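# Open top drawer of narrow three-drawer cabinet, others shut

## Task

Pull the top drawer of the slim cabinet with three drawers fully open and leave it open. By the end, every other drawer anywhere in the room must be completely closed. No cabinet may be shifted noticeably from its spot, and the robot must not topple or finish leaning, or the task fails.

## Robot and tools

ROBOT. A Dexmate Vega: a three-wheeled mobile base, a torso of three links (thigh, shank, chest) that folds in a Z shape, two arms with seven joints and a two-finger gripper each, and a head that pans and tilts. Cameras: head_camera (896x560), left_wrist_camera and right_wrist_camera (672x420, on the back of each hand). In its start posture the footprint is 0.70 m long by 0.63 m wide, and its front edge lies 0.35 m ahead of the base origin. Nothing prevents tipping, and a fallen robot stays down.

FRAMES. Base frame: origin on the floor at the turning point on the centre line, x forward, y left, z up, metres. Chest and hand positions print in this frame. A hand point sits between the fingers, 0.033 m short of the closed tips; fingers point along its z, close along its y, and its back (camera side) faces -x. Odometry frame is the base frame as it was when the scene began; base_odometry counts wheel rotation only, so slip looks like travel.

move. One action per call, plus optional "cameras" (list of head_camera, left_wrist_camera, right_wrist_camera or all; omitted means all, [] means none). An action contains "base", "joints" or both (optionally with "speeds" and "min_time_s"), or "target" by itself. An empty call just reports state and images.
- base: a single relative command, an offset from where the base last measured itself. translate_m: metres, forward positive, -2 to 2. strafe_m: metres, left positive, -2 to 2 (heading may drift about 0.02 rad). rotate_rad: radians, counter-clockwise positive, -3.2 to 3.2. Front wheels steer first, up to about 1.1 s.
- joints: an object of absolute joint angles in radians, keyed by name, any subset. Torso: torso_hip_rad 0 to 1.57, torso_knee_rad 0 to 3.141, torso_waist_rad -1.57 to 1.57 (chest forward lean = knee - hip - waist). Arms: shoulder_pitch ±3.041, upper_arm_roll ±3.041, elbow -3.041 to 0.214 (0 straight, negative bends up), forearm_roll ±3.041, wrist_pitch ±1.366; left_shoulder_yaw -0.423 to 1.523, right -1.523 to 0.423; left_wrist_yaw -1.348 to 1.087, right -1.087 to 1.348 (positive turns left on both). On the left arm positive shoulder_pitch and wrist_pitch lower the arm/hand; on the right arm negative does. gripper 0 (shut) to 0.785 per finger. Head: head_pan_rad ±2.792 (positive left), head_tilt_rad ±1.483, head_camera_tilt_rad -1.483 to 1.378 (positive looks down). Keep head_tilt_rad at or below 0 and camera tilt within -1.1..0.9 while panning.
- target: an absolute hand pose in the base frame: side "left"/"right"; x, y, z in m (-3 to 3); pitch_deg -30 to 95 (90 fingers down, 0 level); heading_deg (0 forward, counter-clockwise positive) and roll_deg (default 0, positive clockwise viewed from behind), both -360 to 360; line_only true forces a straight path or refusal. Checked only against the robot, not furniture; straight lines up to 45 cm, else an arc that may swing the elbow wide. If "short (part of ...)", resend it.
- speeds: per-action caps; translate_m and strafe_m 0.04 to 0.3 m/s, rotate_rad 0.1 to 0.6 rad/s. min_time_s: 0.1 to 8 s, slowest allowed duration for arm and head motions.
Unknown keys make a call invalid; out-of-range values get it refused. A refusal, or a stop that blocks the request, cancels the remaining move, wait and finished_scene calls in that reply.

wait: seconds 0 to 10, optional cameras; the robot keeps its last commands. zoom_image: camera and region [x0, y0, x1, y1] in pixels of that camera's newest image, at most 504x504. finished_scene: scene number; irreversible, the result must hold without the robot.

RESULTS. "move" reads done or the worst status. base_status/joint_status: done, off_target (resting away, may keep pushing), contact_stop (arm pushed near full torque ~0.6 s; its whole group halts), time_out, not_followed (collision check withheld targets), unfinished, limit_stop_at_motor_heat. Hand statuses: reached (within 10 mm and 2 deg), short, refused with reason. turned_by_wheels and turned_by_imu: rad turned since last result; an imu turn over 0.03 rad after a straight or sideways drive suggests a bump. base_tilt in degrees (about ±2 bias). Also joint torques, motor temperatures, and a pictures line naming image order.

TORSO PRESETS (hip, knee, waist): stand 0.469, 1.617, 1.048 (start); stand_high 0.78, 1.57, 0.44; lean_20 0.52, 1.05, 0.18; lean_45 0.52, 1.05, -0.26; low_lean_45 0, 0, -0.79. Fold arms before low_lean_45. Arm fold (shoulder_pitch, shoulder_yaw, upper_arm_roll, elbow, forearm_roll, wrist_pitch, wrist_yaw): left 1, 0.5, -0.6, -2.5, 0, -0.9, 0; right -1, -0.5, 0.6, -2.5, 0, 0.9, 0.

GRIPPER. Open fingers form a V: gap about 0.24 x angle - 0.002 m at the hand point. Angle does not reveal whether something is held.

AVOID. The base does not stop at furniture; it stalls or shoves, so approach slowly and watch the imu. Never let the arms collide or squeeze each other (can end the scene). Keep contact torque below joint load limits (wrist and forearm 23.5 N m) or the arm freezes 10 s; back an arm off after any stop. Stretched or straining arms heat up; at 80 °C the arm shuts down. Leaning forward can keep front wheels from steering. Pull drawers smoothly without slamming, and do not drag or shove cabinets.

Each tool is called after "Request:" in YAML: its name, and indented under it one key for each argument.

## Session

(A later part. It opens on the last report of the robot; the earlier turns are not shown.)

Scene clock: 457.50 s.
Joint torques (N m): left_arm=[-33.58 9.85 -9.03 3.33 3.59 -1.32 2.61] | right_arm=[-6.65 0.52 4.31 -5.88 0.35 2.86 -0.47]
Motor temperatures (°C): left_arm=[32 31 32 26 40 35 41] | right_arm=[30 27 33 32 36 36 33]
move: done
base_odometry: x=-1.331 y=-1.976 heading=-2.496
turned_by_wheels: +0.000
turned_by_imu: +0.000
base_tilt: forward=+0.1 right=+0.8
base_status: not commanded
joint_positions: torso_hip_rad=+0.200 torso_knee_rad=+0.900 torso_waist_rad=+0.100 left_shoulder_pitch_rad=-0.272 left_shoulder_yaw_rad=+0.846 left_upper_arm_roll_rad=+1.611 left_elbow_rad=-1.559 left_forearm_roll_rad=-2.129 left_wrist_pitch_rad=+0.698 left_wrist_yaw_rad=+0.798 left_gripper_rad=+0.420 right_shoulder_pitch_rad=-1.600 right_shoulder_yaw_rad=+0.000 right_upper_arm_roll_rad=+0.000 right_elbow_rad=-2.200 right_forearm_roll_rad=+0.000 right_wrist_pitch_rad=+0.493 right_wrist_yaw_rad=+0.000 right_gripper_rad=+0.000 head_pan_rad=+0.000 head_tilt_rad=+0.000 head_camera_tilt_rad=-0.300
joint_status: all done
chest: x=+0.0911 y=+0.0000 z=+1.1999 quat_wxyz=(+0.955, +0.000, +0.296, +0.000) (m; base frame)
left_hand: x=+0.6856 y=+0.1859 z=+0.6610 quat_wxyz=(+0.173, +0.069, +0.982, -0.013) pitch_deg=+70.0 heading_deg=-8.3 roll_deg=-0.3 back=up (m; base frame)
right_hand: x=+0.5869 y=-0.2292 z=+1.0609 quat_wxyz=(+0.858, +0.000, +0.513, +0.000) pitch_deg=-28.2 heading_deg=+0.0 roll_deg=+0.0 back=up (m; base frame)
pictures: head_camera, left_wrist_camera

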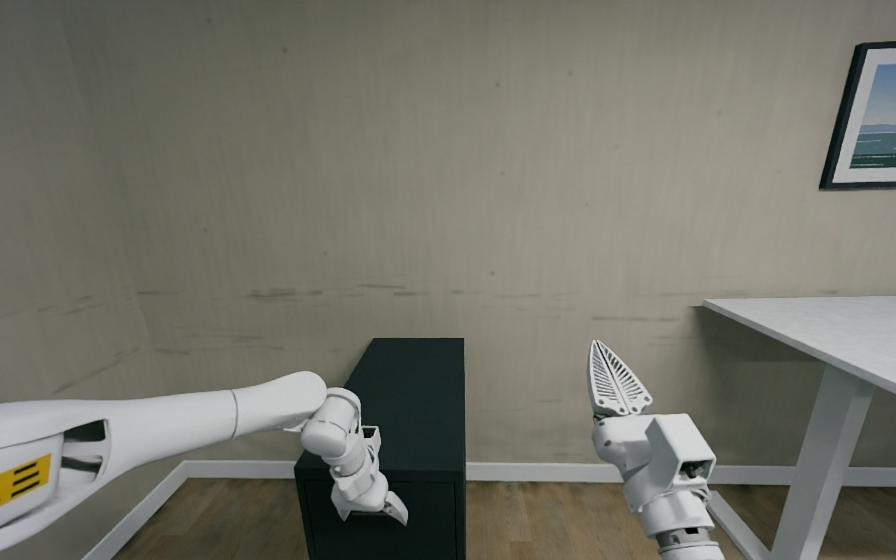

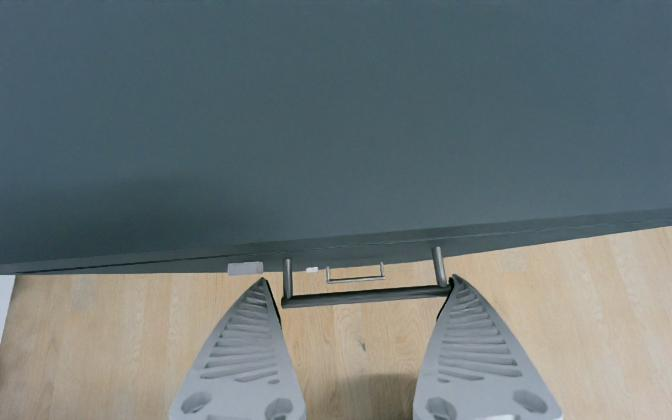

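Request:
move:
  joints: {"left_gripper_rad": 0.56}
  cameras: []

Request:
move:
  target: {"side": "left", "x": 0.691, "y": 0.189, "z": 0.660, "pitch_deg": 70, "heading_deg": -16, "roll_deg": 0, "line_only": true}
  cameras: ["left_wrist_camera"]

Request:
move:
  joints: {"left_gripper_rad": 0.44}
  cameras: ["left_wrist_camera"]

Scene clock: 458.67 s.
Joint torques (N m): left_arm=[-30.98 2.68 -11.28 -1.34 0.34 -0.87 0.34] | right_arm=[-6.76 0.75 3.79 -5.62 0.42 3.2 -0.62]
Motor temperatures (°C): left_arm=[32 31 32 26 40 35 41] | right_arm=[30 27 33 32 36 36 33]
move: done
base_odometry: x=-1.331 y=-1.976 heading=-2.496
turned_by_wheels: +0.000
turned_by_imu: +0.000
base_tilt: forward=+0.1 right=+0.8
base_status: not commanded
joint_positions: torso_hip_rad=+0.200 torso_knee_rad=+0.900 torso_waist_rad=+0.100 left_shoulder_pitch_rad=-0.273 left_shoulder_yaw_rad=+0.847 left_upper_arm_roll_rad=+1.612 left_elbow_rad=-1.559 left_forearm_roll_rad=-2.128 left_wrist_pitch_rad=+0.699 left_wrist_yaw_rad=+0.798 left_gripper_rad=+0.560 right_shoulder_pitch_rad=-1.600 right_shoulder_yaw_rad=+0.000 right_upper_arm_roll_rad=+0.000 right_elbow_rad=-2.200 right_forearm_roll_rad=+0.000 right_wrist_pitch_rad=+0.493 right_wrist_yaw_rad=+0.000 right_gripper_rad=+0.000 head_pan_rad=+0.000 head_tilt_rad=+0.000 head_camera_tilt_rad=-0.300
joint_status: all done
chest: x=+0.0911 y=+0.0000 z=+1.1999 quat_wxyz=(+0.955, +0.000, +0.296, +0.000) (m; base frame)
left_hand: x=+0.6859 y=+0.1868 z=+0.6610 quat_wxyz=(+0.173, +0.069, +0.982, -0.012) pitch_deg=+70.0 heading_deg=-8.1 roll_deg=-0.1 back=up (m; base frame)
right_hand: x=+0.5869 y=-0.2292 z=+1.0609 quat_wxyz=(+0.858, +0.000, +0.513, +0.000) pitch_deg=-28.2 heading_deg=+0.0 roll_deg=+0.0 back=up (m; base frame)
pictures: none
No camera images: "cameras" was empty.

Scene clock: 460.80 s.
Joint torques (N m): left_arm=[-31.88 -1.67 -12.53 0.46 0.99 -1.54 -0.63] | right_arm=[-8.44 0.82 4.23 -6.17 0.43 2.46 -0.47]
Motor temperatures (°C): left_arm=[32 31 32 26 40 35 41] | right_arm=[30 27 33 32 36 36 33]
move: done
base_odometry: x=-1.331 y=-1.976 heading=-2.496
turned_by_wheels: +0.000
turned_by_imu: +0.000
base_tilt: forward=+0.1 right=+0.7
base_status: not commanded
joint_positions: torso_hip_rad=+0.200 torso_knee_rad=+0.900 torso_waist_rad=+0.100 left_shoulder_pitch_rad=-0.303 left_shoulder_yaw_rad=+0.844 left_upper_arm_roll_rad=+1.631 left_elbow_rad=-1.510 left_forearm_roll_rad=-1.976 left_wrist_pitch_rad=+0.808 left_wrist_yaw_rad=+0.605 left_gripper_rad=+0.560 right_shoulder_pitch_rad=-1.600 right_shoulder_yaw_rad=+0.000 right_upper_arm_roll_rad=+0.000 right_elbow_rad=-2.200 right_forearm_roll_rad=+0.000 right_wrist_pitch_rad=+0.493 right_wrist_yaw_rad=+0.000 right_gripper_rad=+0.000 head_pan_rad=+0.000 head_tilt_rad=+0.000 head_camera_tilt_rad=-0.300
joint_status: not commanded
chest: x=+0.0911 y=+0.0000 z=+1.1999 quat_wxyz=(+0.955, +0.000, +0.296, +0.000) (m; base frame)
left_hand: x=+0.6907 y=+0.1890 z=+0.6598 quat_wxyz=(+0.172, +0.136, +0.975, -0.024) pitch_deg=+70.0 heading_deg=-15.9 roll_deg=+0.0 back=up (m; base frame)
left_hand_status: reached (straight line, planned for 1.0 s): 0 mm and 0.2 deg off.
right_hand: x=+0.5869 y=-0.2292 z=+1.0609 quat_wxyz=(+0.858, +0.000, +0.513, +0.000) pitch_deg=-28.2 heading_deg=+0.0 roll_deg=+0.0 back=up (m; base frame)
pictures: left_wrist_camera

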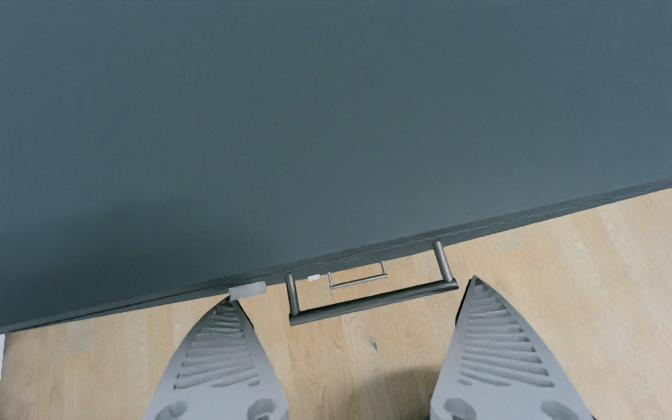

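Scene clock: 461.40 s.
Joint torques (N m): left_arm=[-34.43 -1.18 -12.58 1.36 1.84 -2.31 0.01] | right_arm=[-6.55 0.41 4.08 -5.92 0.29 3.37 -0.47]
Motor temperatures (°C): left_arm=[32 31 32 26 40 35 41] | right_arm=[30 27 33 32 36 36 33]
move: done
base_odometry: x=-1.331 y=-1.976 heading=-2.496
turned_by_wheels: +0.000
turned_by_imu: +0.000
base_tilt: forward=+0.1 right=+0.7
base_status: not commanded
joint_positions: torso_hip_rad=+0.200 torso_knee_rad=+0.900 torso_waist_rad=+0.100 left_shoulder_pitch_rad=-0.303 left_shoulder_yaw_rad=+0.844 left_upper_arm_roll_rad=+1.631 left_elbow_rad=-1.509 left_forearm_roll_rad=-1.974 left_wrist_pitch_rad=+0.810 left_wrist_yaw_rad=+0.602 left_gripper_rad=+0.440 right_shoulder_pitch_rad=-1.600 right_shoulder_yaw_rad=+0.000 right_upper_arm_roll_rad=+0.000 right_elbow_rad=-2.200 right_forearm_roll_rad=+0.000 right_wrist_pitch_rad=+0.493 right_wrist_yaw_rad=+0.000 right_gripper_rad=+0.000 head_pan_rad=+0.000 head_tilt_rad=+0.000 head_camera_tilt_rad=-0.300
joint_status: all done
chest: x=+0.0911 y=+0.0000 z=+1.1999 quat_wxyz=(+0.955, +0.000, +0.296, +0.000) (m; base frame)
left_hand: x=+0.6906 y=+0.1889 z=+0.6598 quat_wxyz=(+0.172, +0.137, +0.975, -0.024) pitch_deg=+70.0 heading_deg=-16.1 roll_deg=-0.1 back=up (m; base frame)
right_hand: x=+0.5869 y=-0.2292 z=+1.0609 quat_wxyz=(+0.858, +0.000, +0.513, +0.000) pitch_deg=-28.2 heading_deg=+0.0 roll_deg=+0.0 back=up (m; base frame)
pictures: left_wrist_camera

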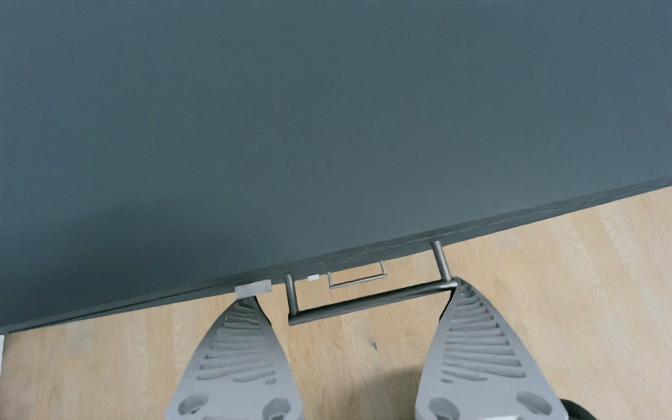

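Request:
move:
  joints: {"left_gripper_rad": 0.37}
  cameras: ["left_wrist_camera"]

Request:
zoom_image:
  camera: "left_wrist_camera"
  region: [150, 200, 520, 420]

Scene clock: 462.40 s.
Joint torques (N m): left_arm=[-35.59 3.43 -11.65 3.12 2.85 -1.89 1.09] | right_arm=[-6.03 1.23 3.69 -4.76 0.28 2.95 -0.42]
Motor temperatures (°C): left_arm=[32 31 32 26 40 35 41] | right_arm=[30 27 33 32 36 36 33]
move: done
base_odometry: x=-1.331 y=-1.976 heading=-2.496
turned_by_wheels: +0.000
turned_by_imu: +0.000
base_tilt: forward=+0.1 right=+0.7
base_status: not commanded
joint_positions: torso_hip_rad=+0.200 torso_knee_rad=+0.900 torso_waist_rad=+0.100 left_shoulder_pitch_rad=-0.304 left_shoulder_yaw_rad=+0.843 left_upper_arm_roll_rad=+1.631 left_elbow_rad=-1.509 left_forearm_roll_rad=-1.974 left_wrist_pitch_rad=+0.810 left_wrist_yaw_rad=+0.600 left_gripper_rad=+0.370 right_shoulder_pitch_rad=-1.600 right_shoulder_yaw_rad=+0.000 right_upper_arm_roll_rad=+0.000 right_elbow_rad=-2.200 right_forearm_roll_rad=+0.000 right_wrist_pitch_rad=+0.493 right_wrist_yaw_rad=+0.000 right_gripper_rad=+0.000 head_pan_rad=+0.000 head_tilt_rad=+0.000 head_camera_tilt_rad=-0.300
joint_status: all done
chest: x=+0.0910 y=+0.0000 z=+1.1999 quat_wxyz=(+0.955, +0.000, +0.296, +0.000) (m; base frame)
left_hand: x=+0.6905 y=+0.1886 z=+0.6598 quat_wxyz=(+0.172, +0.137, +0.975, -0.025) pitch_deg=+70.0 heading_deg=-16.2 roll_deg=-0.2 back=up (m; base frame)
right_hand: x=+0.5868 y=-0.2292 z=+1.0609 quat_wxyz=(+0.858, +0.000, +0.513, +0.000) pitch_deg=-28.2 heading_deg=+0.0 roll_deg=+0.0 back=up (m; base frame)
pictures: left_wrist_camera

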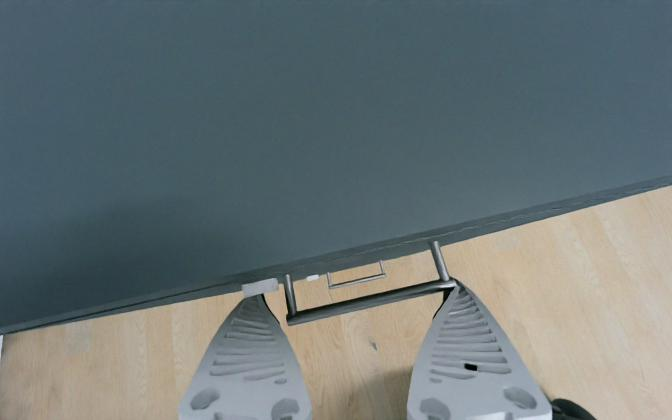

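Scaled by 1.362 from the camera's 672x420 image, which has a finer 960x600 frame.

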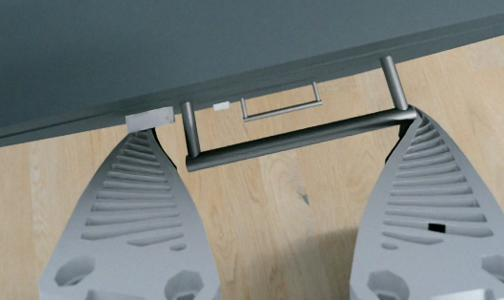

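Request:
move:
  joints: {"left_gripper_rad": 0.31}
  cameras: ["left_wrist_camera"]

Request:
move:
  base: {"translate_m": -0.06}
  speeds: {"translate_m": 0.05}
  cameras: ["left_wrist_camera", "head_camera"]

Scene clock: 463.20 s.
Joint torques (N m): left_arm=[-33.9 1.68 -11.97 1.45 3.05 -2.42 0.98] | right_arm=[-7.21 1.44 3.89 -6.69 0.39 2.67 -0.34]
Motor temperatures (°C): left_arm=[32 31 32 26 40 35 41] | right_arm=[30 27 33 32 36 37 33]
move: done
base_odometry: x=-1.331 y=-1.976 heading=-2.496
turned_by_wheels: +0.000
turned_by_imu: +0.000
base_tilt: forward=+0.1 right=+0.8
base_status: not commanded
joint_positions: torso_hip_rad=+0.200 torso_knee_rad=+0.900 torso_waist_rad=+0.100 left_shoulder_pitch_rad=-0.304 left_shoulder_yaw_rad=+0.843 left_upper_arm_roll_rad=+1.631 left_elbow_rad=-1.509 left_forearm_roll_rad=-1.974 left_wrist_pitch_rad=+0.810 left_wrist_yaw_rad=+0.600 left_gripper_rad=+0.310 right_shoulder_pitch_rad=-1.600 right_shoulder_yaw_rad=+0.000 right_upper_arm_roll_rad=+0.000 right_elbow_rad=-2.200 right_forearm_roll_rad=+0.000 right_wrist_pitch_rad=+0.493 right_wrist_yaw_rad=+0.000 right_gripper_rad=+0.000 head_pan_rad=+0.000 head_tilt_rad=+0.000 head_camera_tilt_rad=-0.300
joint_status: all done
chest: x=+0.0910 y=+0.0000 z=+1.1999 quat_wxyz=(+0.955, +0.000, +0.296, +0.000) (m; base frame)
left_hand: x=+0.6905 y=+0.1885 z=+0.6598 quat_wxyz=(+0.172, +0.137, +0.975, -0.025) pitch_deg=+70.0 heading_deg=-16.2 roll_deg=-0.2 back=up (m; base frame)
right_hand: x=+0.5868 y=-0.2292 z=+1.0609 quat_wxyz=(+0.858, +0.000, +0.513, +0.000) pitch_deg=-28.2 heading_deg=+0.0 roll_deg=+0.0 back=up (m; base frame)
pictures: left_wrist_camera

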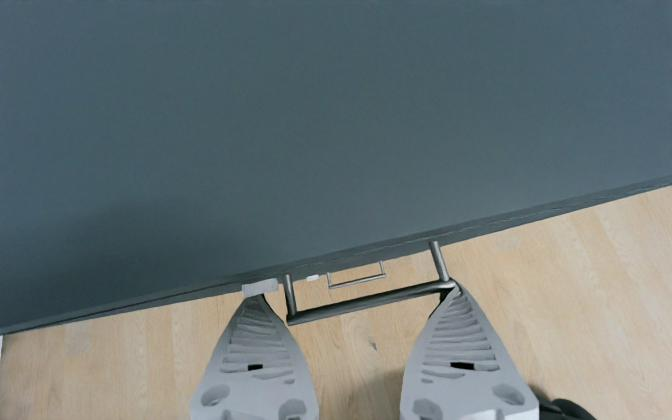

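Scene clock: 465.33 s.
Joint torques (N m): left_arm=[-27.32 0.73 -11.29 -0.56 -0.31 -1.46 -0.19] | right_arm=[-6.02 0.1 1.99 -7.24 0.2 3.41 -0.12]
Motor temperatures (°C): left_arm=[32 31 32 26 40 35 41] | right_arm=[30 27 33 32 36 37 33]
move: done
base_odometry: x=-1.283 y=-1.940 heading=-2.496
turned_by_wheels: +0.000
turned_by_imu: -0.001
base_tilt: forward=+0.0 right=+0.8
base_status: done
joint_positions: torso_hip_rad=+0.200 torso_knee_rad=+0.900 torso_waist_rad=+0.100 left_shoulder_pitch_rad=-0.304 left_shoulder_yaw_rad=+0.844 left_upper_arm_roll_rad=+1.631 left_elbow_rad=-1.509 left_forearm_roll_rad=-1.973 left_wrist_pitch_rad=+0.810 left_wrist_yaw_rad=+0.601 left_gripper_rad=+0.310 right_shoulder_pitch_rad=-1.600 right_shoulder_yaw_rad=+0.000 right_upper_arm_roll_rad=+0.000 right_elbow_rad=-2.200 right_forearm_roll_rad=+0.000 right_wrist_pitch_rad=+0.493 right_wrist_yaw_rad=+0.000 right_gripper_rad=+0.000 head_pan_rad=+0.000 head_tilt_rad=+0.000 head_camera_tilt_rad=-0.300
joint_status: not commanded
chest: x=+0.0910 y=+0.0000 z=+1.1999 quat_wxyz=(+0.955, +0.000, +0.296, +0.000) (m; base frame)
left_hand: x=+0.6909 y=+0.1891 z=+0.6600 quat_wxyz=(+0.172, +0.137, +0.975, -0.024) pitch_deg=+70.0 heading_deg=-16.0 roll_deg=+0.0 back=up (m; base frame)
right_hand: x=+0.5868 y=-0.2294 z=+1.0609 quat_wxyz=(+0.858, +0.000, +0.513, +0.000) pitch_deg=-28.2 heading_deg=+0.0 roll_deg=+0.0 back=up (m; base frame)
pictures: head_camera, left_wrist_camera

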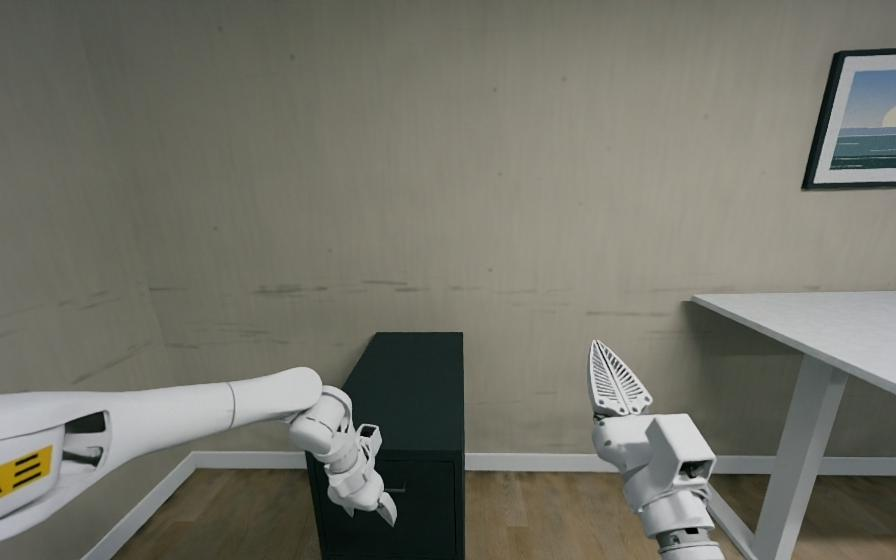

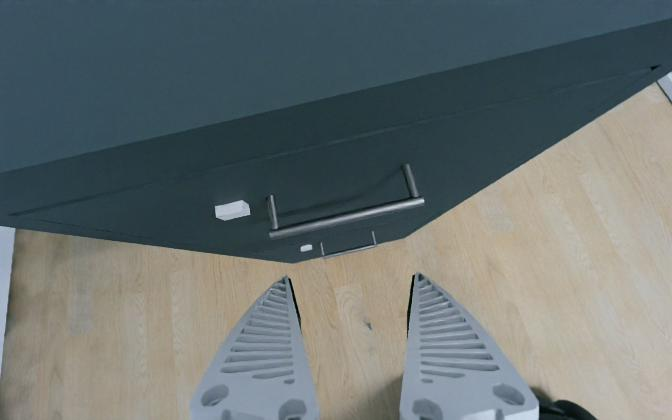

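Request:
move:
  joints: {"left_gripper_rad": 0.25}
  cameras: []

Request:
move:
  target: {"side": "left", "x": 0.65, "y": 0.233, "z": 0.76, "pitch_deg": 85, "heading_deg": 0, "roll_deg": 0, "line_only": true}
  cameras: []

Request:
move:
  base: {"translate_m": 0.06}
  cameras: ["left_wrist_camera", "head_camera"]

Scene clock: 467.70 s.
Joint torques (N m): left_arm=[-28.93 0.88 -12.68 -2.34 -0.43 -0.68 -0.22] | right_arm=[-6.88 0.27 2.47 -6.39 0.08 2.77 -0.11]
Motor temperatures (°C): left_arm=[32 31 32 26 40 35 41] | right_arm=[30 27 33 32 36 37 33]
move: done
base_odometry: x=-1.283 y=-1.940 heading=-2.496
turned_by_wheels: +0.000
turned_by_imu: +0.000
base_tilt: forward=+0.1 right=+0.8
base_status: not commanded
joint_positions: torso_hip_rad=+0.200 torso_knee_rad=+0.900 torso_waist_rad=+0.100 left_shoulder_pitch_rad=-0.304 left_shoulder_yaw_rad=+0.844 left_upper_arm_roll_rad=+1.631 left_elbow_rad=-1.509 left_forearm_roll_rad=-1.973 left_wrist_pitch_rad=+0.810 left_wrist_yaw_rad=+0.601 left_gripper_rad=+0.250 right_shoulder_pitch_rad=-1.600 right_shoulder_yaw_rad=+0.000 right_upper_arm_roll_rad=+0.000 right_elbow_rad=-2.200 right_forearm_roll_rad=+0.000 right_wrist_pitch_rad=+0.493 right_wrist_yaw_rad=+0.000 right_gripper_rad=+0.000 head_pan_rad=+0.000 head_tilt_rad=+0.000 head_camera_tilt_rad=-0.300
joint_status: all done
chest: x=+0.0910 y=+0.0000 z=+1.1999 quat_wxyz=(+0.955, +0.000, +0.296, +0.000) (m; base frame)
left_hand: x=+0.6909 y=+0.1891 z=+0.6600 quat_wxyz=(+0.172, +0.137, +0.975, -0.024) pitch_deg=+70.0 heading_deg=-16.0 roll_deg=+0.0 back=up (m; base frame)
right_hand: x=+0.5868 y=-0.2294 z=+1.0609 quat_wxyz=(+0.858, +0.000, +0.513, +0.000) pitch_deg=-28.2 heading_deg=+0.0 roll_deg=+0.0 back=up (m; base frame)
pictures: none
No camera images: "cameras" was empty.

Scene clock: 471.60 s.
Joint torques (N m): left_arm=[-34.56 -2.86 -9.94 0.1 -0.9 -0.32 0.34] | right_arm=[-6.41 0.48 2.73 -6.87 0.13 2.98 -0.03]
Motor temperatures (°C): left_arm=[33 31 32 26 40 35 41] | right_arm=[30 27 33 32 36 37 33]
move: done
base_odometry: x=-1.283 y=-1.940 heading=-2.496
turned_by_wheels: +0.000
turned_by_imu: +0.000
base_tilt: forward=+0.1 right=+0.8
base_status: not commanded
joint_positions: torso_hip_rad=+0.200 torso_knee_rad=+0.900 torso_waist_rad=+0.100 left_shoulder_pitch_rad=-0.561 left_shoulder_yaw_rad=+0.799 left_upper_arm_roll_rad=+1.724 left_elbow_rad=-1.316 left_forearm_roll_rad=-2.700 left_wrist_pitch_rad=+0.990 left_wrist_yaw_rad=+1.085 left_gripper_rad=+0.250 right_shoulder_pitch_rad=-1.600 right_shoulder_yaw_rad=+0.000 right_upper_arm_roll_rad=+0.000 right_elbow_rad=-2.200 right_forearm_roll_rad=+0.000 right_wrist_pitch_rad=+0.493 right_wrist_yaw_rad=+0.000 right_gripper_rad=+0.000 head_pan_rad=+0.000 head_tilt_rad=+0.000 head_camera_tilt_rad=-0.300
joint_status: not commanded
chest: x=+0.0910 y=+0.0000 z=+1.1999 quat_wxyz=(+0.955, +0.000, +0.296, +0.000) (m; base frame)
left_hand: x=+0.6501 y=+0.2327 z=+0.7593 quat_wxyz=(+0.044, +0.001, +0.999, +0.000) pitch_deg=+84.9 heading_deg=-0.4 roll_deg=-0.3 (m; base frame)
left_hand_status: reached (straight line, planned for 2.6 s): 1 mm and 0.1 deg off.
right_hand: x=+0.5868 y=-0.2294 z=+1.0609 quat_wxyz=(+0.858, +0.000, +0.513, +0.000) pitch_deg=-28.2 heading_deg=+0.0 roll_deg=+0.0 back=up (m; base frame)
pictures: none
No camera images: "cameras" was empty.

Scene clock: 473.07 s.
Joint torques (N m): left_arm=[-33.95 -2.25 -10.13 0.96 -1.09 0.3 0.44] | right_arm=[-5.55 1.25 2.66 -7.33 0.15 3.11 -0.19]
Motor temperatures (°C): left_arm=[33 31 32 26 40 35 41] | right_arm=[30 27 33 32 36 37 33]
move: done
base_odometry: x=-1.331 y=-1.976 heading=-2.496
turned_by_wheels: +0.000
turned_by_imu: +0.001
base_tilt: forward=+0.1 right=+0.7
base_status: done
joint_positions: torso_hip_rad=+0.200 torso_knee_rad=+0.900 torso_waist_rad=+0.100 left_shoulder_pitch_rad=-0.563 left_shoulder_yaw_rad=+0.799 left_upper_arm_roll_rad=+1.725 left_elbow_rad=-1.315 left_forearm_roll_rad=-2.704 left_wrist_pitch_rad=+0.991 left_wrist_yaw_rad=+1.087 left_gripper_rad=+0.250 right_shoulder_pitch_rad=-1.600 right_shoulder_yaw_rad=+0.000 right_upper_arm_roll_rad=+0.000 right_elbow_rad=-2.200 right_forearm_roll_rad=+0.000 right_wrist_pitch_rad=+0.493 right_wrist_yaw_rad=+0.000 right_gripper_rad=+0.000 head_pan_rad=+0.000 head_tilt_rad=+0.000 head_camera_tilt_rad=-0.300
joint_status: not commanded
chest: x=+0.0911 y=+0.0000 z=+1.1999 quat_wxyz=(+0.955, +0.000, +0.296, +0.000) (m; base frame)
left_hand: x=+0.6500 y=+0.2329 z=+0.7598 quat_wxyz=(+0.044, +0.000, +0.999, +0.000) pitch_deg=+85.0 heading_deg=-0.2 roll_deg=-0.2 (m; base frame)
right_hand: x=+0.5869 y=-0.2294 z=+1.0609 quat_wxyz=(+0.858, +0.000, +0.513, +0.000) pitch_deg=-28.2 heading_deg=+0.0 roll_deg=+0.0 back=up (m; base frame)
pictures: head_camera, left_wrist_camera

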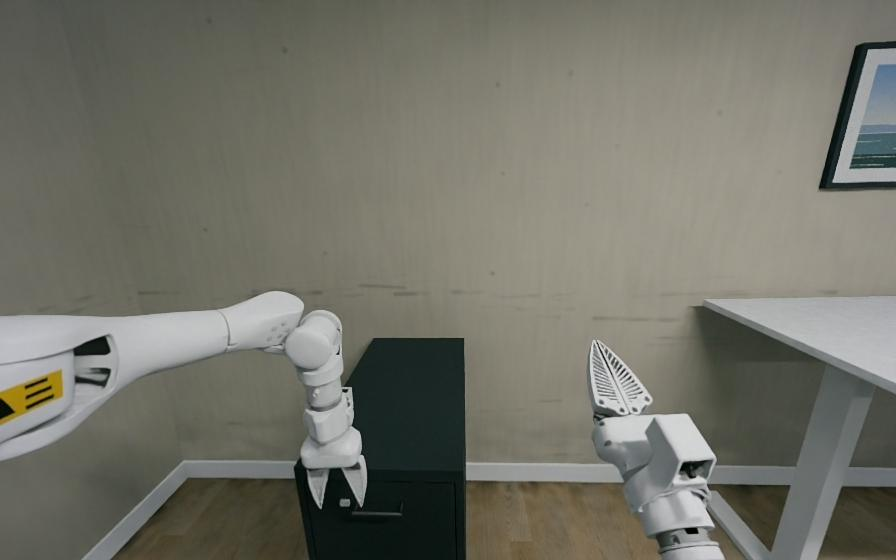

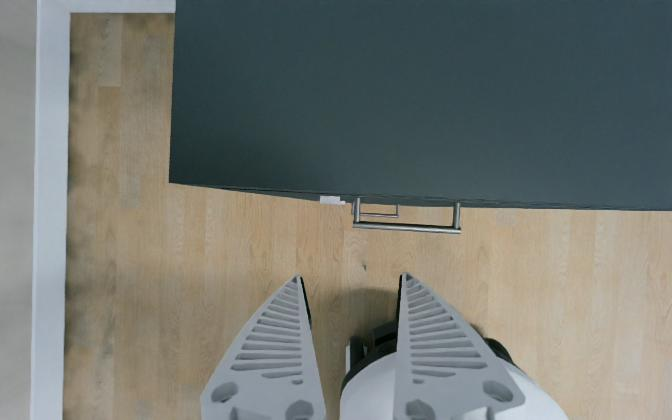

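Request:
move:
  target: {"side": "left", "x": 0.696, "y": 0.2386, "z": 0.705, "pitch_deg": 85, "heading_deg": 0, "roll_deg": 0, "line_only": true}
  cameras: ["left_wrist_camera"]

Scene clock: 476.87 s.
Joint torques (N m): left_arm=[-25.67 -0.65 -13.36 1.46 -0.34 0.19 -0.33] | right_arm=[-5.11 0.12 2.42 -6.53 0.08 2.81 0.07]
Motor temperatures (°C): left_arm=[33 31 32 26 40 35 41] | right_arm=[30 27 32 32 36 37 33]
move: done
base_odometry: x=-1.331 y=-1.976 heading=-2.496
turned_by_wheels: +0.000
turned_by_imu: +0.000
base_tilt: forward=+0.1 right=+0.8
base_status: not commanded
joint_positions: torso_hip_rad=+0.200 torso_knee_rad=+0.900 torso_waist_rad=+0.100 left_shoulder_pitch_rad=-0.469 left_shoulder_yaw_rad=+0.532 left_upper_arm_roll_rad=+1.698 left_elbow_rad=-0.816 left_forearm_roll_rad=-2.386 left_wrist_pitch_rad=+1.153 left_wrist_yaw_rad=+0.746 left_gripper_rad=+0.250 right_shoulder_pitch_rad=-1.600 right_shoulder_yaw_rad=+0.000 right_upper_arm_roll_rad=+0.000 right_elbow_rad=-2.200 right_forearm_roll_rad=+0.000 right_wrist_pitch_rad=+0.493 right_wrist_yaw_rad=+0.000 right_gripper_rad=+0.000 head_pan_rad=+0.000 head_tilt_rad=+0.000 head_camera_tilt_rad=-0.300
joint_status: not commanded
chest: x=+0.0911 y=+0.0000 z=+1.1999 quat_wxyz=(+0.955, +0.000, +0.296, +0.000) (m; base frame)
left_hand: x=+0.6958 y=+0.2387 z=+0.7054 quat_wxyz=(+0.044, +0.000, +0.999, +0.000) pitch_deg=+85.0 heading_deg=+0.2 roll_deg=+0.2 (m; base frame)
left_hand_status: reached (straight line, planned for 1.9 s): 0 mm and 0.0 deg off.
right_hand: x=+0.5869 y=-0.2294 z=+1.0609 quat_wxyz=(+0.858, +0.000, +0.513, +0.000) pitch_deg=-28.2 heading_deg=+0.0 roll_deg=+0.0 back=up (m; base frame)
pictures: left_wrist_camera

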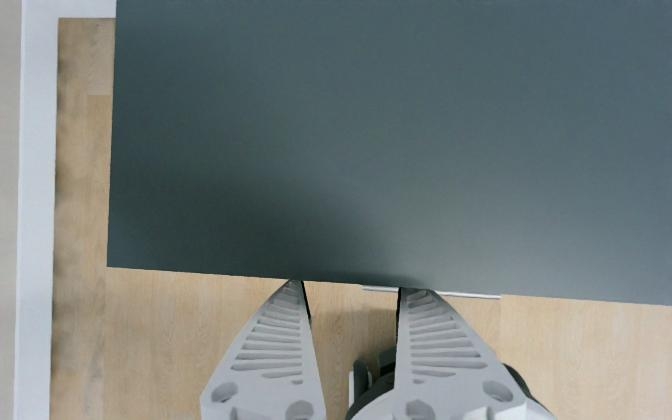

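Request:
move:
  target: {"side": "left", "x": 0.65, "y": 0.2386, "z": 0.77, "pitch_deg": 85, "heading_deg": 0, "roll_deg": 0}
  cameras: []

Request:
move:
  base: {"translate_m": -0.08}
  joints: {"left_gripper_rad": 0}
  cameras: []

Request:
move:
  target: {"side": "left", "x": 0.58, "y": 0.32, "z": 0.74, "pitch_deg": 15, "heading_deg": -40, "roll_deg": 0}
  cameras: ["head_camera"]

Request:
move:
  target: {"side": "right", "x": 0.62, "y": -0.08, "z": 0.78, "pitch_deg": 80, "heading_deg": 0, "roll_deg": 90}
  cameras: ["head_camera", "right_wrist_camera"]

Request:
move:
  base: {"strafe_m": 0.27}
  cameras: ["head_camera", "right_wrist_camera"]

Scene clock: 481.50 s.
Joint torques (N m): left_arm=[-33.77 3.76 -9.26 0.44 -1.01 0.02 0.1] | right_arm=[-6.19 -0.06 2.02 -7.24 0.09 3.06 -0.18]
Motor temperatures (°C): left_arm=[33 31 32 26 40 35 41] | right_arm=[30 27 32 32 36 37 33]
move: done
base_odometry: x=-1.331 y=-1.976 heading=-2.496
turned_by_wheels: +0.000
turned_by_imu: +0.000
base_tilt: forward=+0.1 right=+0.8
base_status: not commanded
joint_positions: torso_hip_rad=+0.200 torso_knee_rad=+0.900 torso_waist_rad=+0.100 left_shoulder_pitch_rad=-0.594 left_shoulder_yaw_rad=+0.808 left_upper_arm_roll_rad=+1.748 left_elbow_rad=-1.314 left_forearm_roll_rad=-2.721 left_wrist_pitch_rad=+1.005 left_wrist_yaw_rad=+1.085 left_gripper_rad=+0.250 right_shoulder_pitch_rad=-1.600 right_shoulder_yaw_rad=+0.000 right_upper_arm_roll_rad=+0.000 right_elbow_rad=-2.200 right_forearm_roll_rad=+0.000 right_wrist_pitch_rad=+0.493 right_wrist_yaw_rad=+0.000 right_gripper_rad=+0.000 head_pan_rad=+0.000 head_tilt_rad=+0.000 head_camera_tilt_rad=-0.300
joint_status: not commanded
chest: x=+0.0911 y=+0.0000 z=+1.1999 quat_wxyz=(+0.955, +0.000, +0.296, +0.000) (m; base frame)
left_hand: x=+0.6505 y=+0.2384 z=+0.7694 quat_wxyz=(+0.044, +0.000, +0.999, +0.000) pitch_deg=+85.0 heading_deg=-0.3 roll_deg=-0.2 (m; base frame)
left_hand_status: reached (straight line, planned for 1.9 s): 1 mm and 0.0 deg off.
right_hand: x=+0.5869 y=-0.2294 z=+1.0609 quat_wxyz=(+0.858, +0.000, +0.513, +0.000) pitch_deg=-28.2 heading_deg=+0.0 roll_deg=+0.0 back=up (m; base frame)
pictures: none
No camera images: "cameras" was empty.

Scene clock: 483.23 s.
Joint torques (N m): left_arm=[-33.61 3.04 -10.55 0.08 -0.99 -0.26 0.44] | right_arm=[-5.11 0.34 1.98 -5.52 0.11 2.58 0]
Motor temperatures (°C): left_arm=[33 31 32 26 40 35 41] | right_arm=[30 27 32 32 36 37 33]
move: done
base_odometry: x=-1.267 y=-1.928 heading=-2.496
turned_by_wheels: +0.000
turned_by_imu: +0.000
base_tilt: forward=+0.1 right=+0.8
base_status: done
joint_positions: torso_hip_rad=+0.200 torso_knee_rad=+0.900 torso_waist_rad=+0.100 left_shoulder_pitch_rad=-0.595 left_shoulder_yaw_rad=+0.810 left_upper_arm_roll_rad=+1.749 left_elbow_rad=-1.318 left_forearm_roll_rad=-2.724 left_wrist_pitch_rad=+1.004 left_wrist_yaw_rad=+1.087 left_gripper_rad=+0.000 right_shoulder_pitch_rad=-1.600 right_shoulder_yaw_rad=+0.000 right_upper_arm_roll_rad=+0.000 right_elbow_rad=-2.200 right_forearm_roll_rad=+0.000 right_wrist_pitch_rad=+0.493 right_wrist_yaw_rad=+0.000 right_gripper_rad=+0.000 head_pan_rad=+0.000 head_tilt_rad=+0.000 head_camera_tilt_rad=-0.300
joint_status: all done
chest: x=+0.0910 y=+0.0000 z=+1.1999 quat_wxyz=(+0.955, +0.000, +0.296, +0.000) (m; base frame)
left_hand: x=+0.6499 y=+0.2384 z=+0.7700 quat_wxyz=(+0.044, +0.000, +0.999, +0.000) pitch_deg=+85.0 heading_deg=-0.3 roll_deg=-0.2 (m; base frame)
right_hand: x=+0.5868 y=-0.2294 z=+1.0609 quat_wxyz=(+0.858, +0.000, +0.513, +0.000) pitch_deg=-28.2 heading_deg=+0.0 roll_deg=+0.0 back=up (m; base frame)
pictures: none
No camera images: "cameras" was empty.

Scene clock: 490.57 s.
Joint torques (N m): left_arm=[-5.39 16.23 -12.82 -0.5 -0.42 -2.87 -0.23] | right_arm=[-5.07 1.28 2.33 -7.46 0.1 3.16 -0.08]
Motor temperatures (°C): left_arm=[33 31 32 26 40 35 41] | right_arm=[30 27 32 32 36 37 33]
move: done
base_odometry: x=-1.267 y=-1.928 heading=-2.496
turned_by_wheels: +0.000
turned_by_imu: +0.000
base_tilt: forward=+0.1 right=+0.8
base_status: not commanded
joint_positions: torso_hip_rad=+0.200 torso_knee_rad=+0.900 torso_waist_rad=+0.100 left_shoulder_pitch_rad=+0.958 left_shoulder_yaw_rad=+1.451 left_upper_arm_roll_rad=+1.037 left_elbow_rad=-1.448 left_forearm_roll_rad=-1.291 left_wrist_pitch_rad=-0.814 left_wrist_yaw_rad=-0.528 left_gripper_rad=+0.000 right_shoulder_pitch_rad=-1.600 right_shoulder_yaw_rad=+0.000 right_upper_arm_roll_rad=+0.000 right_elbow_rad=-2.200 right_forearm_roll_rad=+0.000 right_wrist_pitch_rad=+0.493 right_wrist_yaw_rad=+0.000 right_gripper_rad=+0.000 head_pan_rad=+0.000 head_tilt_rad=+0.000 head_camera_tilt_rad=-0.300
joint_status: not commanded
chest: x=+0.0910 y=+0.0000 z=+1.1999 quat_wxyz=(+0.955, +0.000, +0.296, +0.000) (m; base frame)
left_hand: x=+0.5818 y=+0.3212 z=+0.7395 quat_wxyz=(+0.572, +0.269, +0.747, -0.207) pitch_deg=+15.0 heading_deg=-39.7 roll_deg=-0.1 back=up (m; base frame)
left_hand_status: reached (checked arc [no straight line was possible; over the whole arc the hand travels 0.58 m to end 0.11 m from its start, up to 0.24 m off the straight line; left_wrist_pitch_rad turns most, 1.82 rad; on the way or at its end the hand turns up to 79 deg from its attitude at the start], planned for 6.0 s): 2 mm and 0.4 deg off.
right_hand: x=+0.5868 y=-0.2294 z=+1.0609 quat_wxyz=(+0.858, +0.000, +0.513, +0.000) pitch_deg=-28.2 heading_deg=+0.0 roll_deg=+0.0 back=up (m; base frame)
pictures: head_camera

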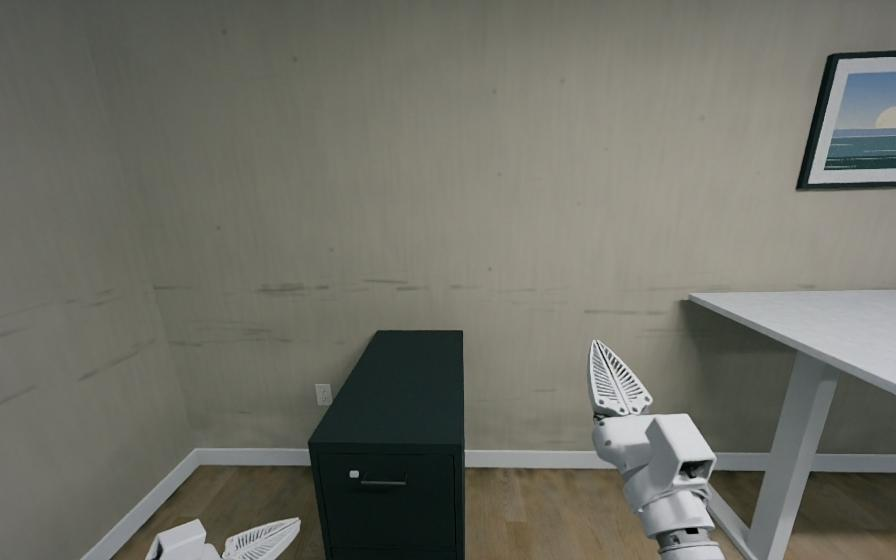

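Scene clock: 501.77 s.
Joint torques (N m): left_arm=[-6.82 14.53 -13.15 -0.79 -0.34 -2.71 -0.32] | right_arm=[32.69 -0.26 7.59 2.03 -0.72 -0.12 -0.45]
Motor temperatures (°C): left_arm=[32 31 32 26 40 35 41] | right_arm=[30 27 32 32 36 36 33]
move: short
base_odometry: x=-1.267 y=-1.928 heading=-2.496
turned_by_wheels: +0.000
turned_by_imu: +0.000
base_tilt: forward=+0.1 right=+0.8
base_status: not commanded
joint_positions: torso_hip_rad=+0.200 torso_knee_rad=+0.900 torso_waist_rad=+0.100 left_shoulder_pitch_rad=+0.962 left_shoulder_yaw_rad=+1.452 left_upper_arm_roll_rad=+1.036 left_elbow_rad=-1.448 left_forearm_roll_rad=-1.288 left_wrist_pitch_rad=-0.818 left_wrist_yaw_rad=-0.532 left_gripper_rad=+0.000 right_shoulder_pitch_rad=+0.270 right_shoulder_yaw_rad=-0.999 right_upper_arm_roll_rad=-1.273 right_elbow_rad=-2.359 right_forearm_roll_rad=+0.660 right_wrist_pitch_rad=-1.366 right_wrist_yaw_rad=+0.442 right_gripper_rad=+0.000 head_pan_rad=+0.000 head_tilt_rad=+0.000 head_camera_tilt_rad=-0.300
joint_status: not commanded
chest: x=+0.0910 y=+0.0000 z=+1.1999 quat_wxyz=(+0.955, +0.000, +0.296, +0.000) (m; base frame)
left_hand: x=+0.5799 y=+0.3200 z=+0.7398 quat_wxyz=(+0.572, +0.271, +0.746, -0.208) pitch_deg=+15.0 heading_deg=-40.0 roll_deg=+0.0 back=up (m; base frame)
right_hand: x=+0.6137 y=-0.0985 z=+0.8239 quat_wxyz=(+0.229, -0.635, +0.736, -0.049) pitch_deg=+62.9 heading_deg=+28.6 roll_deg=-52.9 back=up (m; base frame)
right_hand_status: short (part of a straight line of 11.7 s, the rest not played, planned for 9.9 s): 48 mm and 21.2 deg off.
pictures: head_camera, right_wrist_camera

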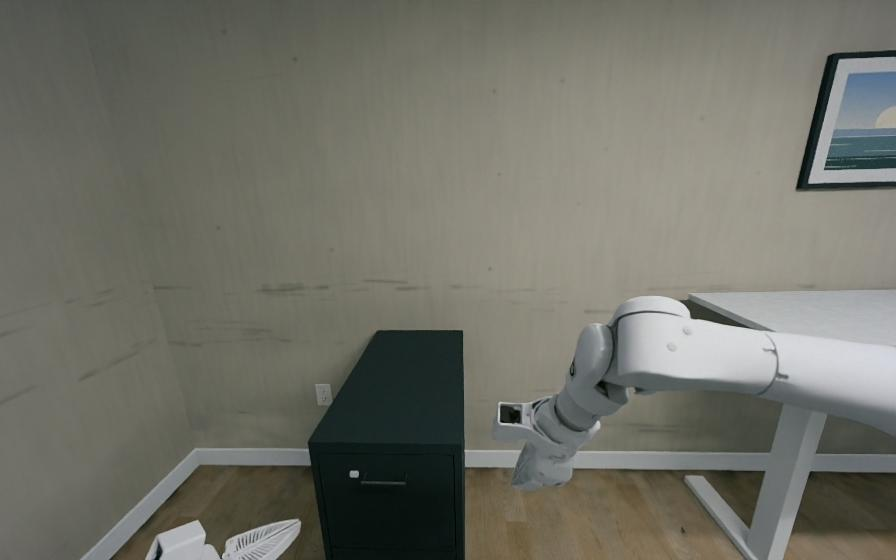

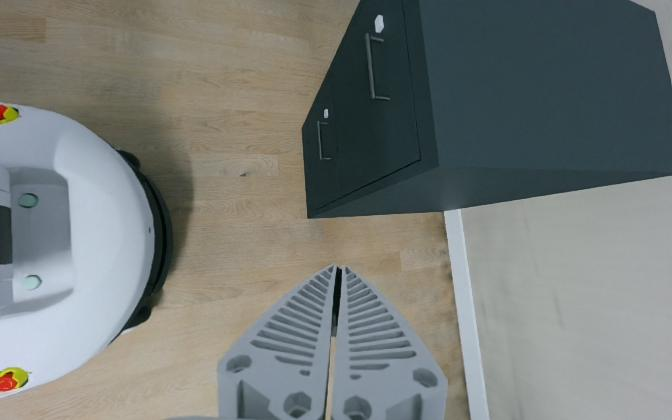

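Scene clock: 504.77 s.
Joint torques (N m): left_arm=[-5.69 16.12 -12.33 0.92 -0.65 -2.9 -0.18] | right_arm=[32.82 -1.02 7.68 1.81 -0.79 0.85 -0.62]
Motor temperatures (°C): left_arm=[32 31 32 26 40 35 41] | right_arm=[30 27 33 32 36 36 33]
move: done
base_odometry: x=-1.105 y=-2.143 heading=-2.492
turned_by_wheels: +0.004
turned_by_imu: -0.001
base_tilt: forward=+0.0 right=+0.7
base_status: done
joint_positions: torso_hip_rad=+0.200 torso_knee_rad=+0.900 torso_waist_rad=+0.100 left_shoulder_pitch_rad=+0.962 left_shoulder_yaw_rad=+1.452 left_upper_arm_roll_rad=+1.036 left_elbow_rad=-1.448 left_forearm_roll_rad=-1.288 left_wrist_pitch_rad=-0.818 left_wrist_yaw_rad=-0.532 left_gripper_rad=+0.000 right_shoulder_pitch_rad=+0.274 right_shoulder_yaw_rad=-0.998 right_upper_arm_roll_rad=-1.276 right_elbow_rad=-2.358 right_forearm_roll_rad=+0.661 right_wrist_pitch_rad=-1.366 right_wrist_yaw_rad=+0.442 right_gripper_rad=+0.000 head_pan_rad=+0.000 head_tilt_rad=+0.000 head_camera_tilt_rad=-0.300
joint_status: not commanded
chest: x=+0.0910 y=+0.0000 z=+1.1999 quat_wxyz=(+0.955, +0.000, +0.296, +0.000) (m; base frame)
left_hand: x=+0.5799 y=+0.3200 z=+0.7398 quat_wxyz=(+0.572, +0.271, +0.746, -0.208) pitch_deg=+15.0 heading_deg=-40.0 roll_deg=+0.0 back=up (m; base frame)
right_hand: x=+0.6137 y=-0.0986 z=+0.8237 quat_wxyz=(+0.228, -0.635, +0.736, -0.050) pitch_deg=+63.0 heading_deg=+28.5 roll_deg=-53.1 back=up (m; base frame)
pictures: head_camera, right_wrist_camera

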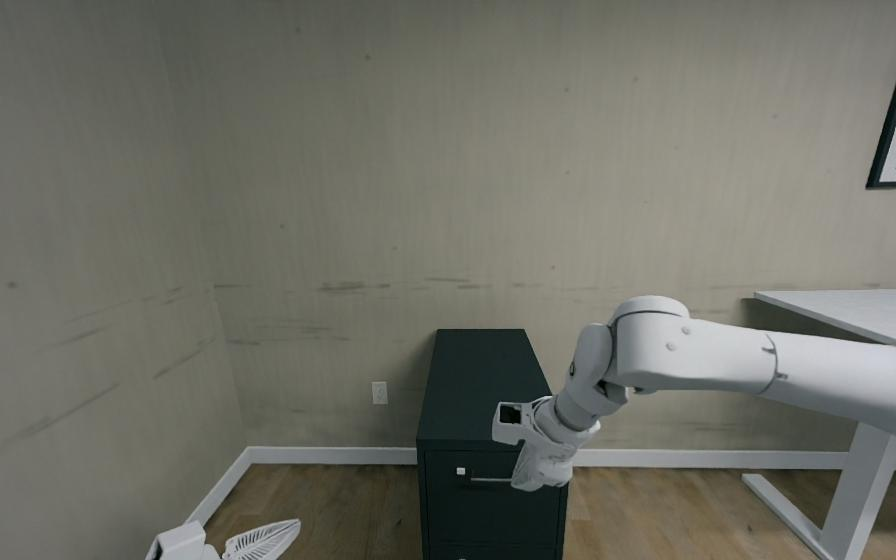

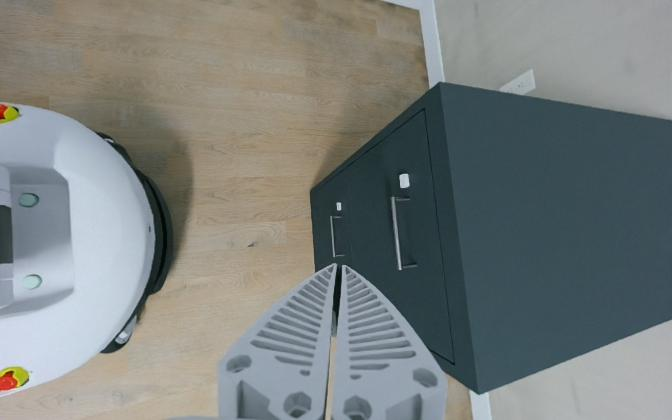

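Request:
move:
  target: {"side": "right", "x": 0.62, "y": -0.08, "z": 0.78, "pitch_deg": 80, "heading_deg": 0, "roll_deg": 90}
  cameras: ["right_wrist_camera"]

Request:
move:
  base: {"strafe_m": -0.05}
  joints: {"right_gripper_rad": 0.2}
  cameras: []

Request:
move:
  base: {"translate_m": 0.06}
  cameras: ["head_camera", "right_wrist_camera"]

Scene clock: 508.37 s.
Joint torques (N m): left_arm=[-5.93 16.71 -12.77 -0.95 -0.88 -3.2 -0.06] | right_arm=[36.31 0.3 7.6 2.02 -1.02 0.51 -0.17]
Motor temperatures (°C): left_arm=[32 32 32 26 40 35 41] | right_arm=[30 27 33 32 36 36 33]
move: done
base_odometry: x=-1.105 y=-2.143 heading=-2.492
turned_by_wheels: +0.000
turned_by_imu: +0.000
base_tilt: forward=+0.1 right=+0.7
base_status: not commanded
joint_positions: torso_hip_rad=+0.200 torso_knee_rad=+0.900 torso_waist_rad=+0.100 left_shoulder_pitch_rad=+0.962 left_shoulder_yaw_rad=+1.452 left_upper_arm_roll_rad=+1.036 left_elbow_rad=-1.448 left_forearm_roll_rad=-1.288 left_wrist_pitch_rad=-0.818 left_wrist_yaw_rad=-0.532 left_gripper_rad=+0.000 right_shoulder_pitch_rad=+0.622 right_shoulder_yaw_rad=-0.564 right_upper_arm_roll_rad=-1.742 right_elbow_rad=-1.874 right_forearm_roll_rad=+0.511 right_wrist_pitch_rad=-1.267 right_wrist_yaw_rad=+0.835 right_gripper_rad=+0.000 head_pan_rad=+0.000 head_tilt_rad=+0.000 head_camera_tilt_rad=-0.300
joint_status: not commanded
chest: x=+0.0910 y=+0.0000 z=+1.1999 quat_wxyz=(+0.955, +0.000, +0.296, +0.000) (m; base frame)
left_hand: x=+0.5799 y=+0.3200 z=+0.7398 quat_wxyz=(+0.572, +0.271, +0.746, -0.208) pitch_deg=+15.0 heading_deg=-40.0 roll_deg=+0.0 back=up (m; base frame)
right_hand: x=+0.6196 y=-0.0798 z=+0.7800 quat_wxyz=(+0.063, -0.704, +0.705, -0.061) pitch_deg=+80.0 heading_deg=+0.8 roll_deg=-89.1 (m; base frame)
right_hand_status: reached (straight line, planned for 2.0 s): 0 mm and 0.2 deg off.
pictures: right_wrist_camera

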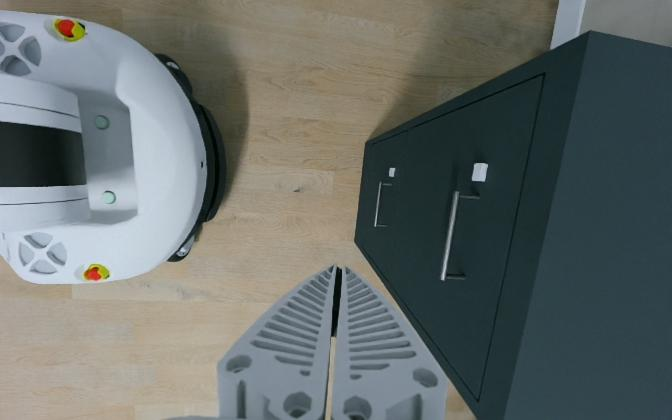

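Scene clock: 510.27 s.
Joint torques (N m): left_arm=[-5.75 16.52 -12.54 1.77 -0.9 -2.42 -0.16] | right_arm=[37.7 0.09 8.43 2.07 -1.15 0.33 -0.15]
Motor temperatures (°C): left_arm=[32 32 32 26 40 35 41] | right_arm=[30 27 33 32 36 36 33]
move: done
base_odometry: x=-1.135 y=-2.104 heading=-2.492
turned_by_wheels: -0.001
turned_by_imu: +0.000
base_tilt: forward=+0.0 right=+0.6
base_status: done
joint_positions: torso_hip_rad=+0.200 torso_knee_rad=+0.900 torso_waist_rad=+0.100 left_shoulder_pitch_rad=+0.962 left_shoulder_yaw_rad=+1.453 left_upper_arm_roll_rad=+1.036 left_elbow_rad=-1.448 left_forearm_roll_rad=-1.288 left_wrist_pitch_rad=-0.818 left_wrist_yaw_rad=-0.532 left_gripper_rad=+0.000 right_shoulder_pitch_rad=+0.624 right_shoulder_yaw_rad=-0.561 right_upper_arm_roll_rad=-1.745 right_elbow_rad=-1.870 right_forearm_roll_rad=+0.510 right_wrist_pitch_rad=-1.266 right_wrist_yaw_rad=+0.837 right_gripper_rad=+0.200 head_pan_rad=+0.000 head_tilt_rad=+0.000 head_camera_tilt_rad=-0.300
joint_status: all done
chest: x=+0.0910 y=+0.0000 z=+1.1999 quat_wxyz=(+0.955, +0.000, +0.296, +0.000) (m; base frame)
left_hand: x=+0.5799 y=+0.3200 z=+0.7398 quat_wxyz=(+0.572, +0.271, +0.746, -0.208) pitch_deg=+15.0 heading_deg=-40.0 roll_deg=+0.0 back=up (m; base frame)
right_hand: x=+0.6198 y=-0.0799 z=+0.7798 quat_wxyz=(+0.062, -0.704, +0.704, -0.061) pitch_deg=+80.0 heading_deg=+0.1 roll_deg=-89.9 (m; base frame)
pictures: none
No camera images: "cameras" was empty.

Scene clock: 512.30 s.
Joint torques (N m): left_arm=[-5.32 15.63 -12.04 0.22 -0.75 -2.58 -0.28] | right_arm=[37.18 0.27 8.31 2.25 -0.85 -0.11 -0.09]
Motor temperatures (°C): left_arm=[32 32 32 26 40 35 41] | right_arm=[30 27 33 32 36 36 33]
move: done
base_odometry: x=-1.183 y=-2.140 heading=-2.493
turned_by_wheels: +0.000
turned_by_imu: +0.002
base_tilt: forward=+0.1 right=+0.8
base_status: done
joint_positions: torso_hip_rad=+0.200 torso_knee_rad=+0.900 torso_waist_rad=+0.100 left_shoulder_pitch_rad=+0.962 left_shoulder_yaw_rad=+1.453 left_upper_arm_roll_rad=+1.036 left_elbow_rad=-1.448 left_forearm_roll_rad=-1.288 left_wrist_pitch_rad=-0.818 left_wrist_yaw_rad=-0.532 left_gripper_rad=+0.000 right_shoulder_pitch_rad=+0.624 right_shoulder_yaw_rad=-0.561 right_upper_arm_roll_rad=-1.745 right_elbow_rad=-1.870 right_forearm_roll_rad=+0.510 right_wrist_pitch_rad=-1.266 right_wrist_yaw_rad=+0.837 right_gripper_rad=+0.200 head_pan_rad=+0.000 head_tilt_rad=+0.000 head_camera_tilt_rad=-0.300
joint_status: not commanded
chest: x=+0.0911 y=+0.0000 z=+1.1999 quat_wxyz=(+0.955, +0.000, +0.296, +0.000) (m; base frame)
left_hand: x=+0.5799 y=+0.3200 z=+0.7397 quat_wxyz=(+0.572, +0.271, +0.746, -0.208) pitch_deg=+15.0 heading_deg=-40.0 roll_deg=+0.0 back=up (m; base frame)
right_hand: x=+0.6198 y=-0.0800 z=+0.7798 quat_wxyz=(+0.062, -0.704, +0.704, -0.061) pitch_deg=+80.0 heading_deg=+0.0 roll_deg=-89.9 (m; base frame)
pictures: head_camera, right_wrist_camera

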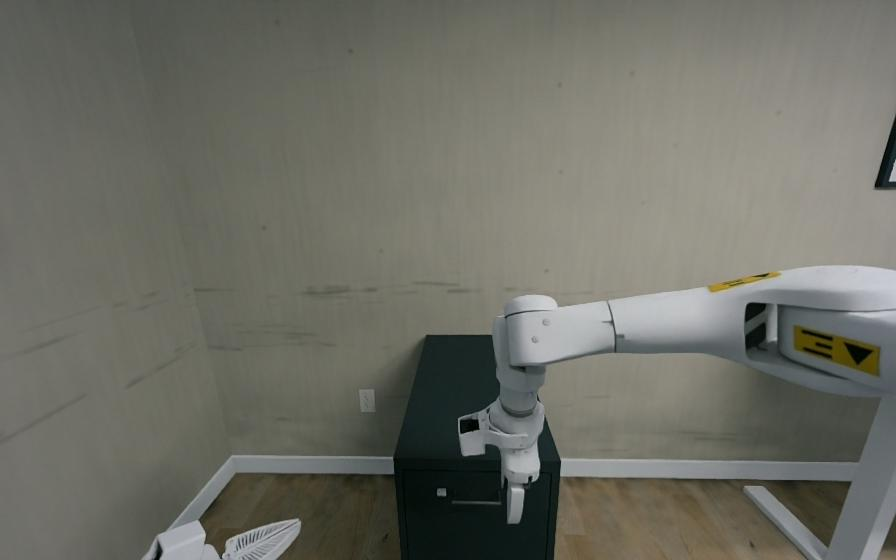

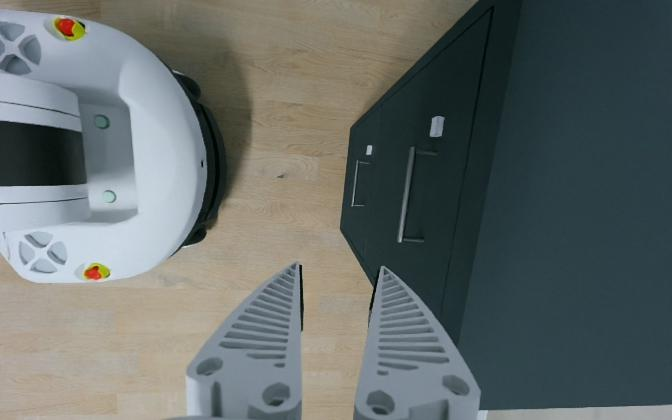

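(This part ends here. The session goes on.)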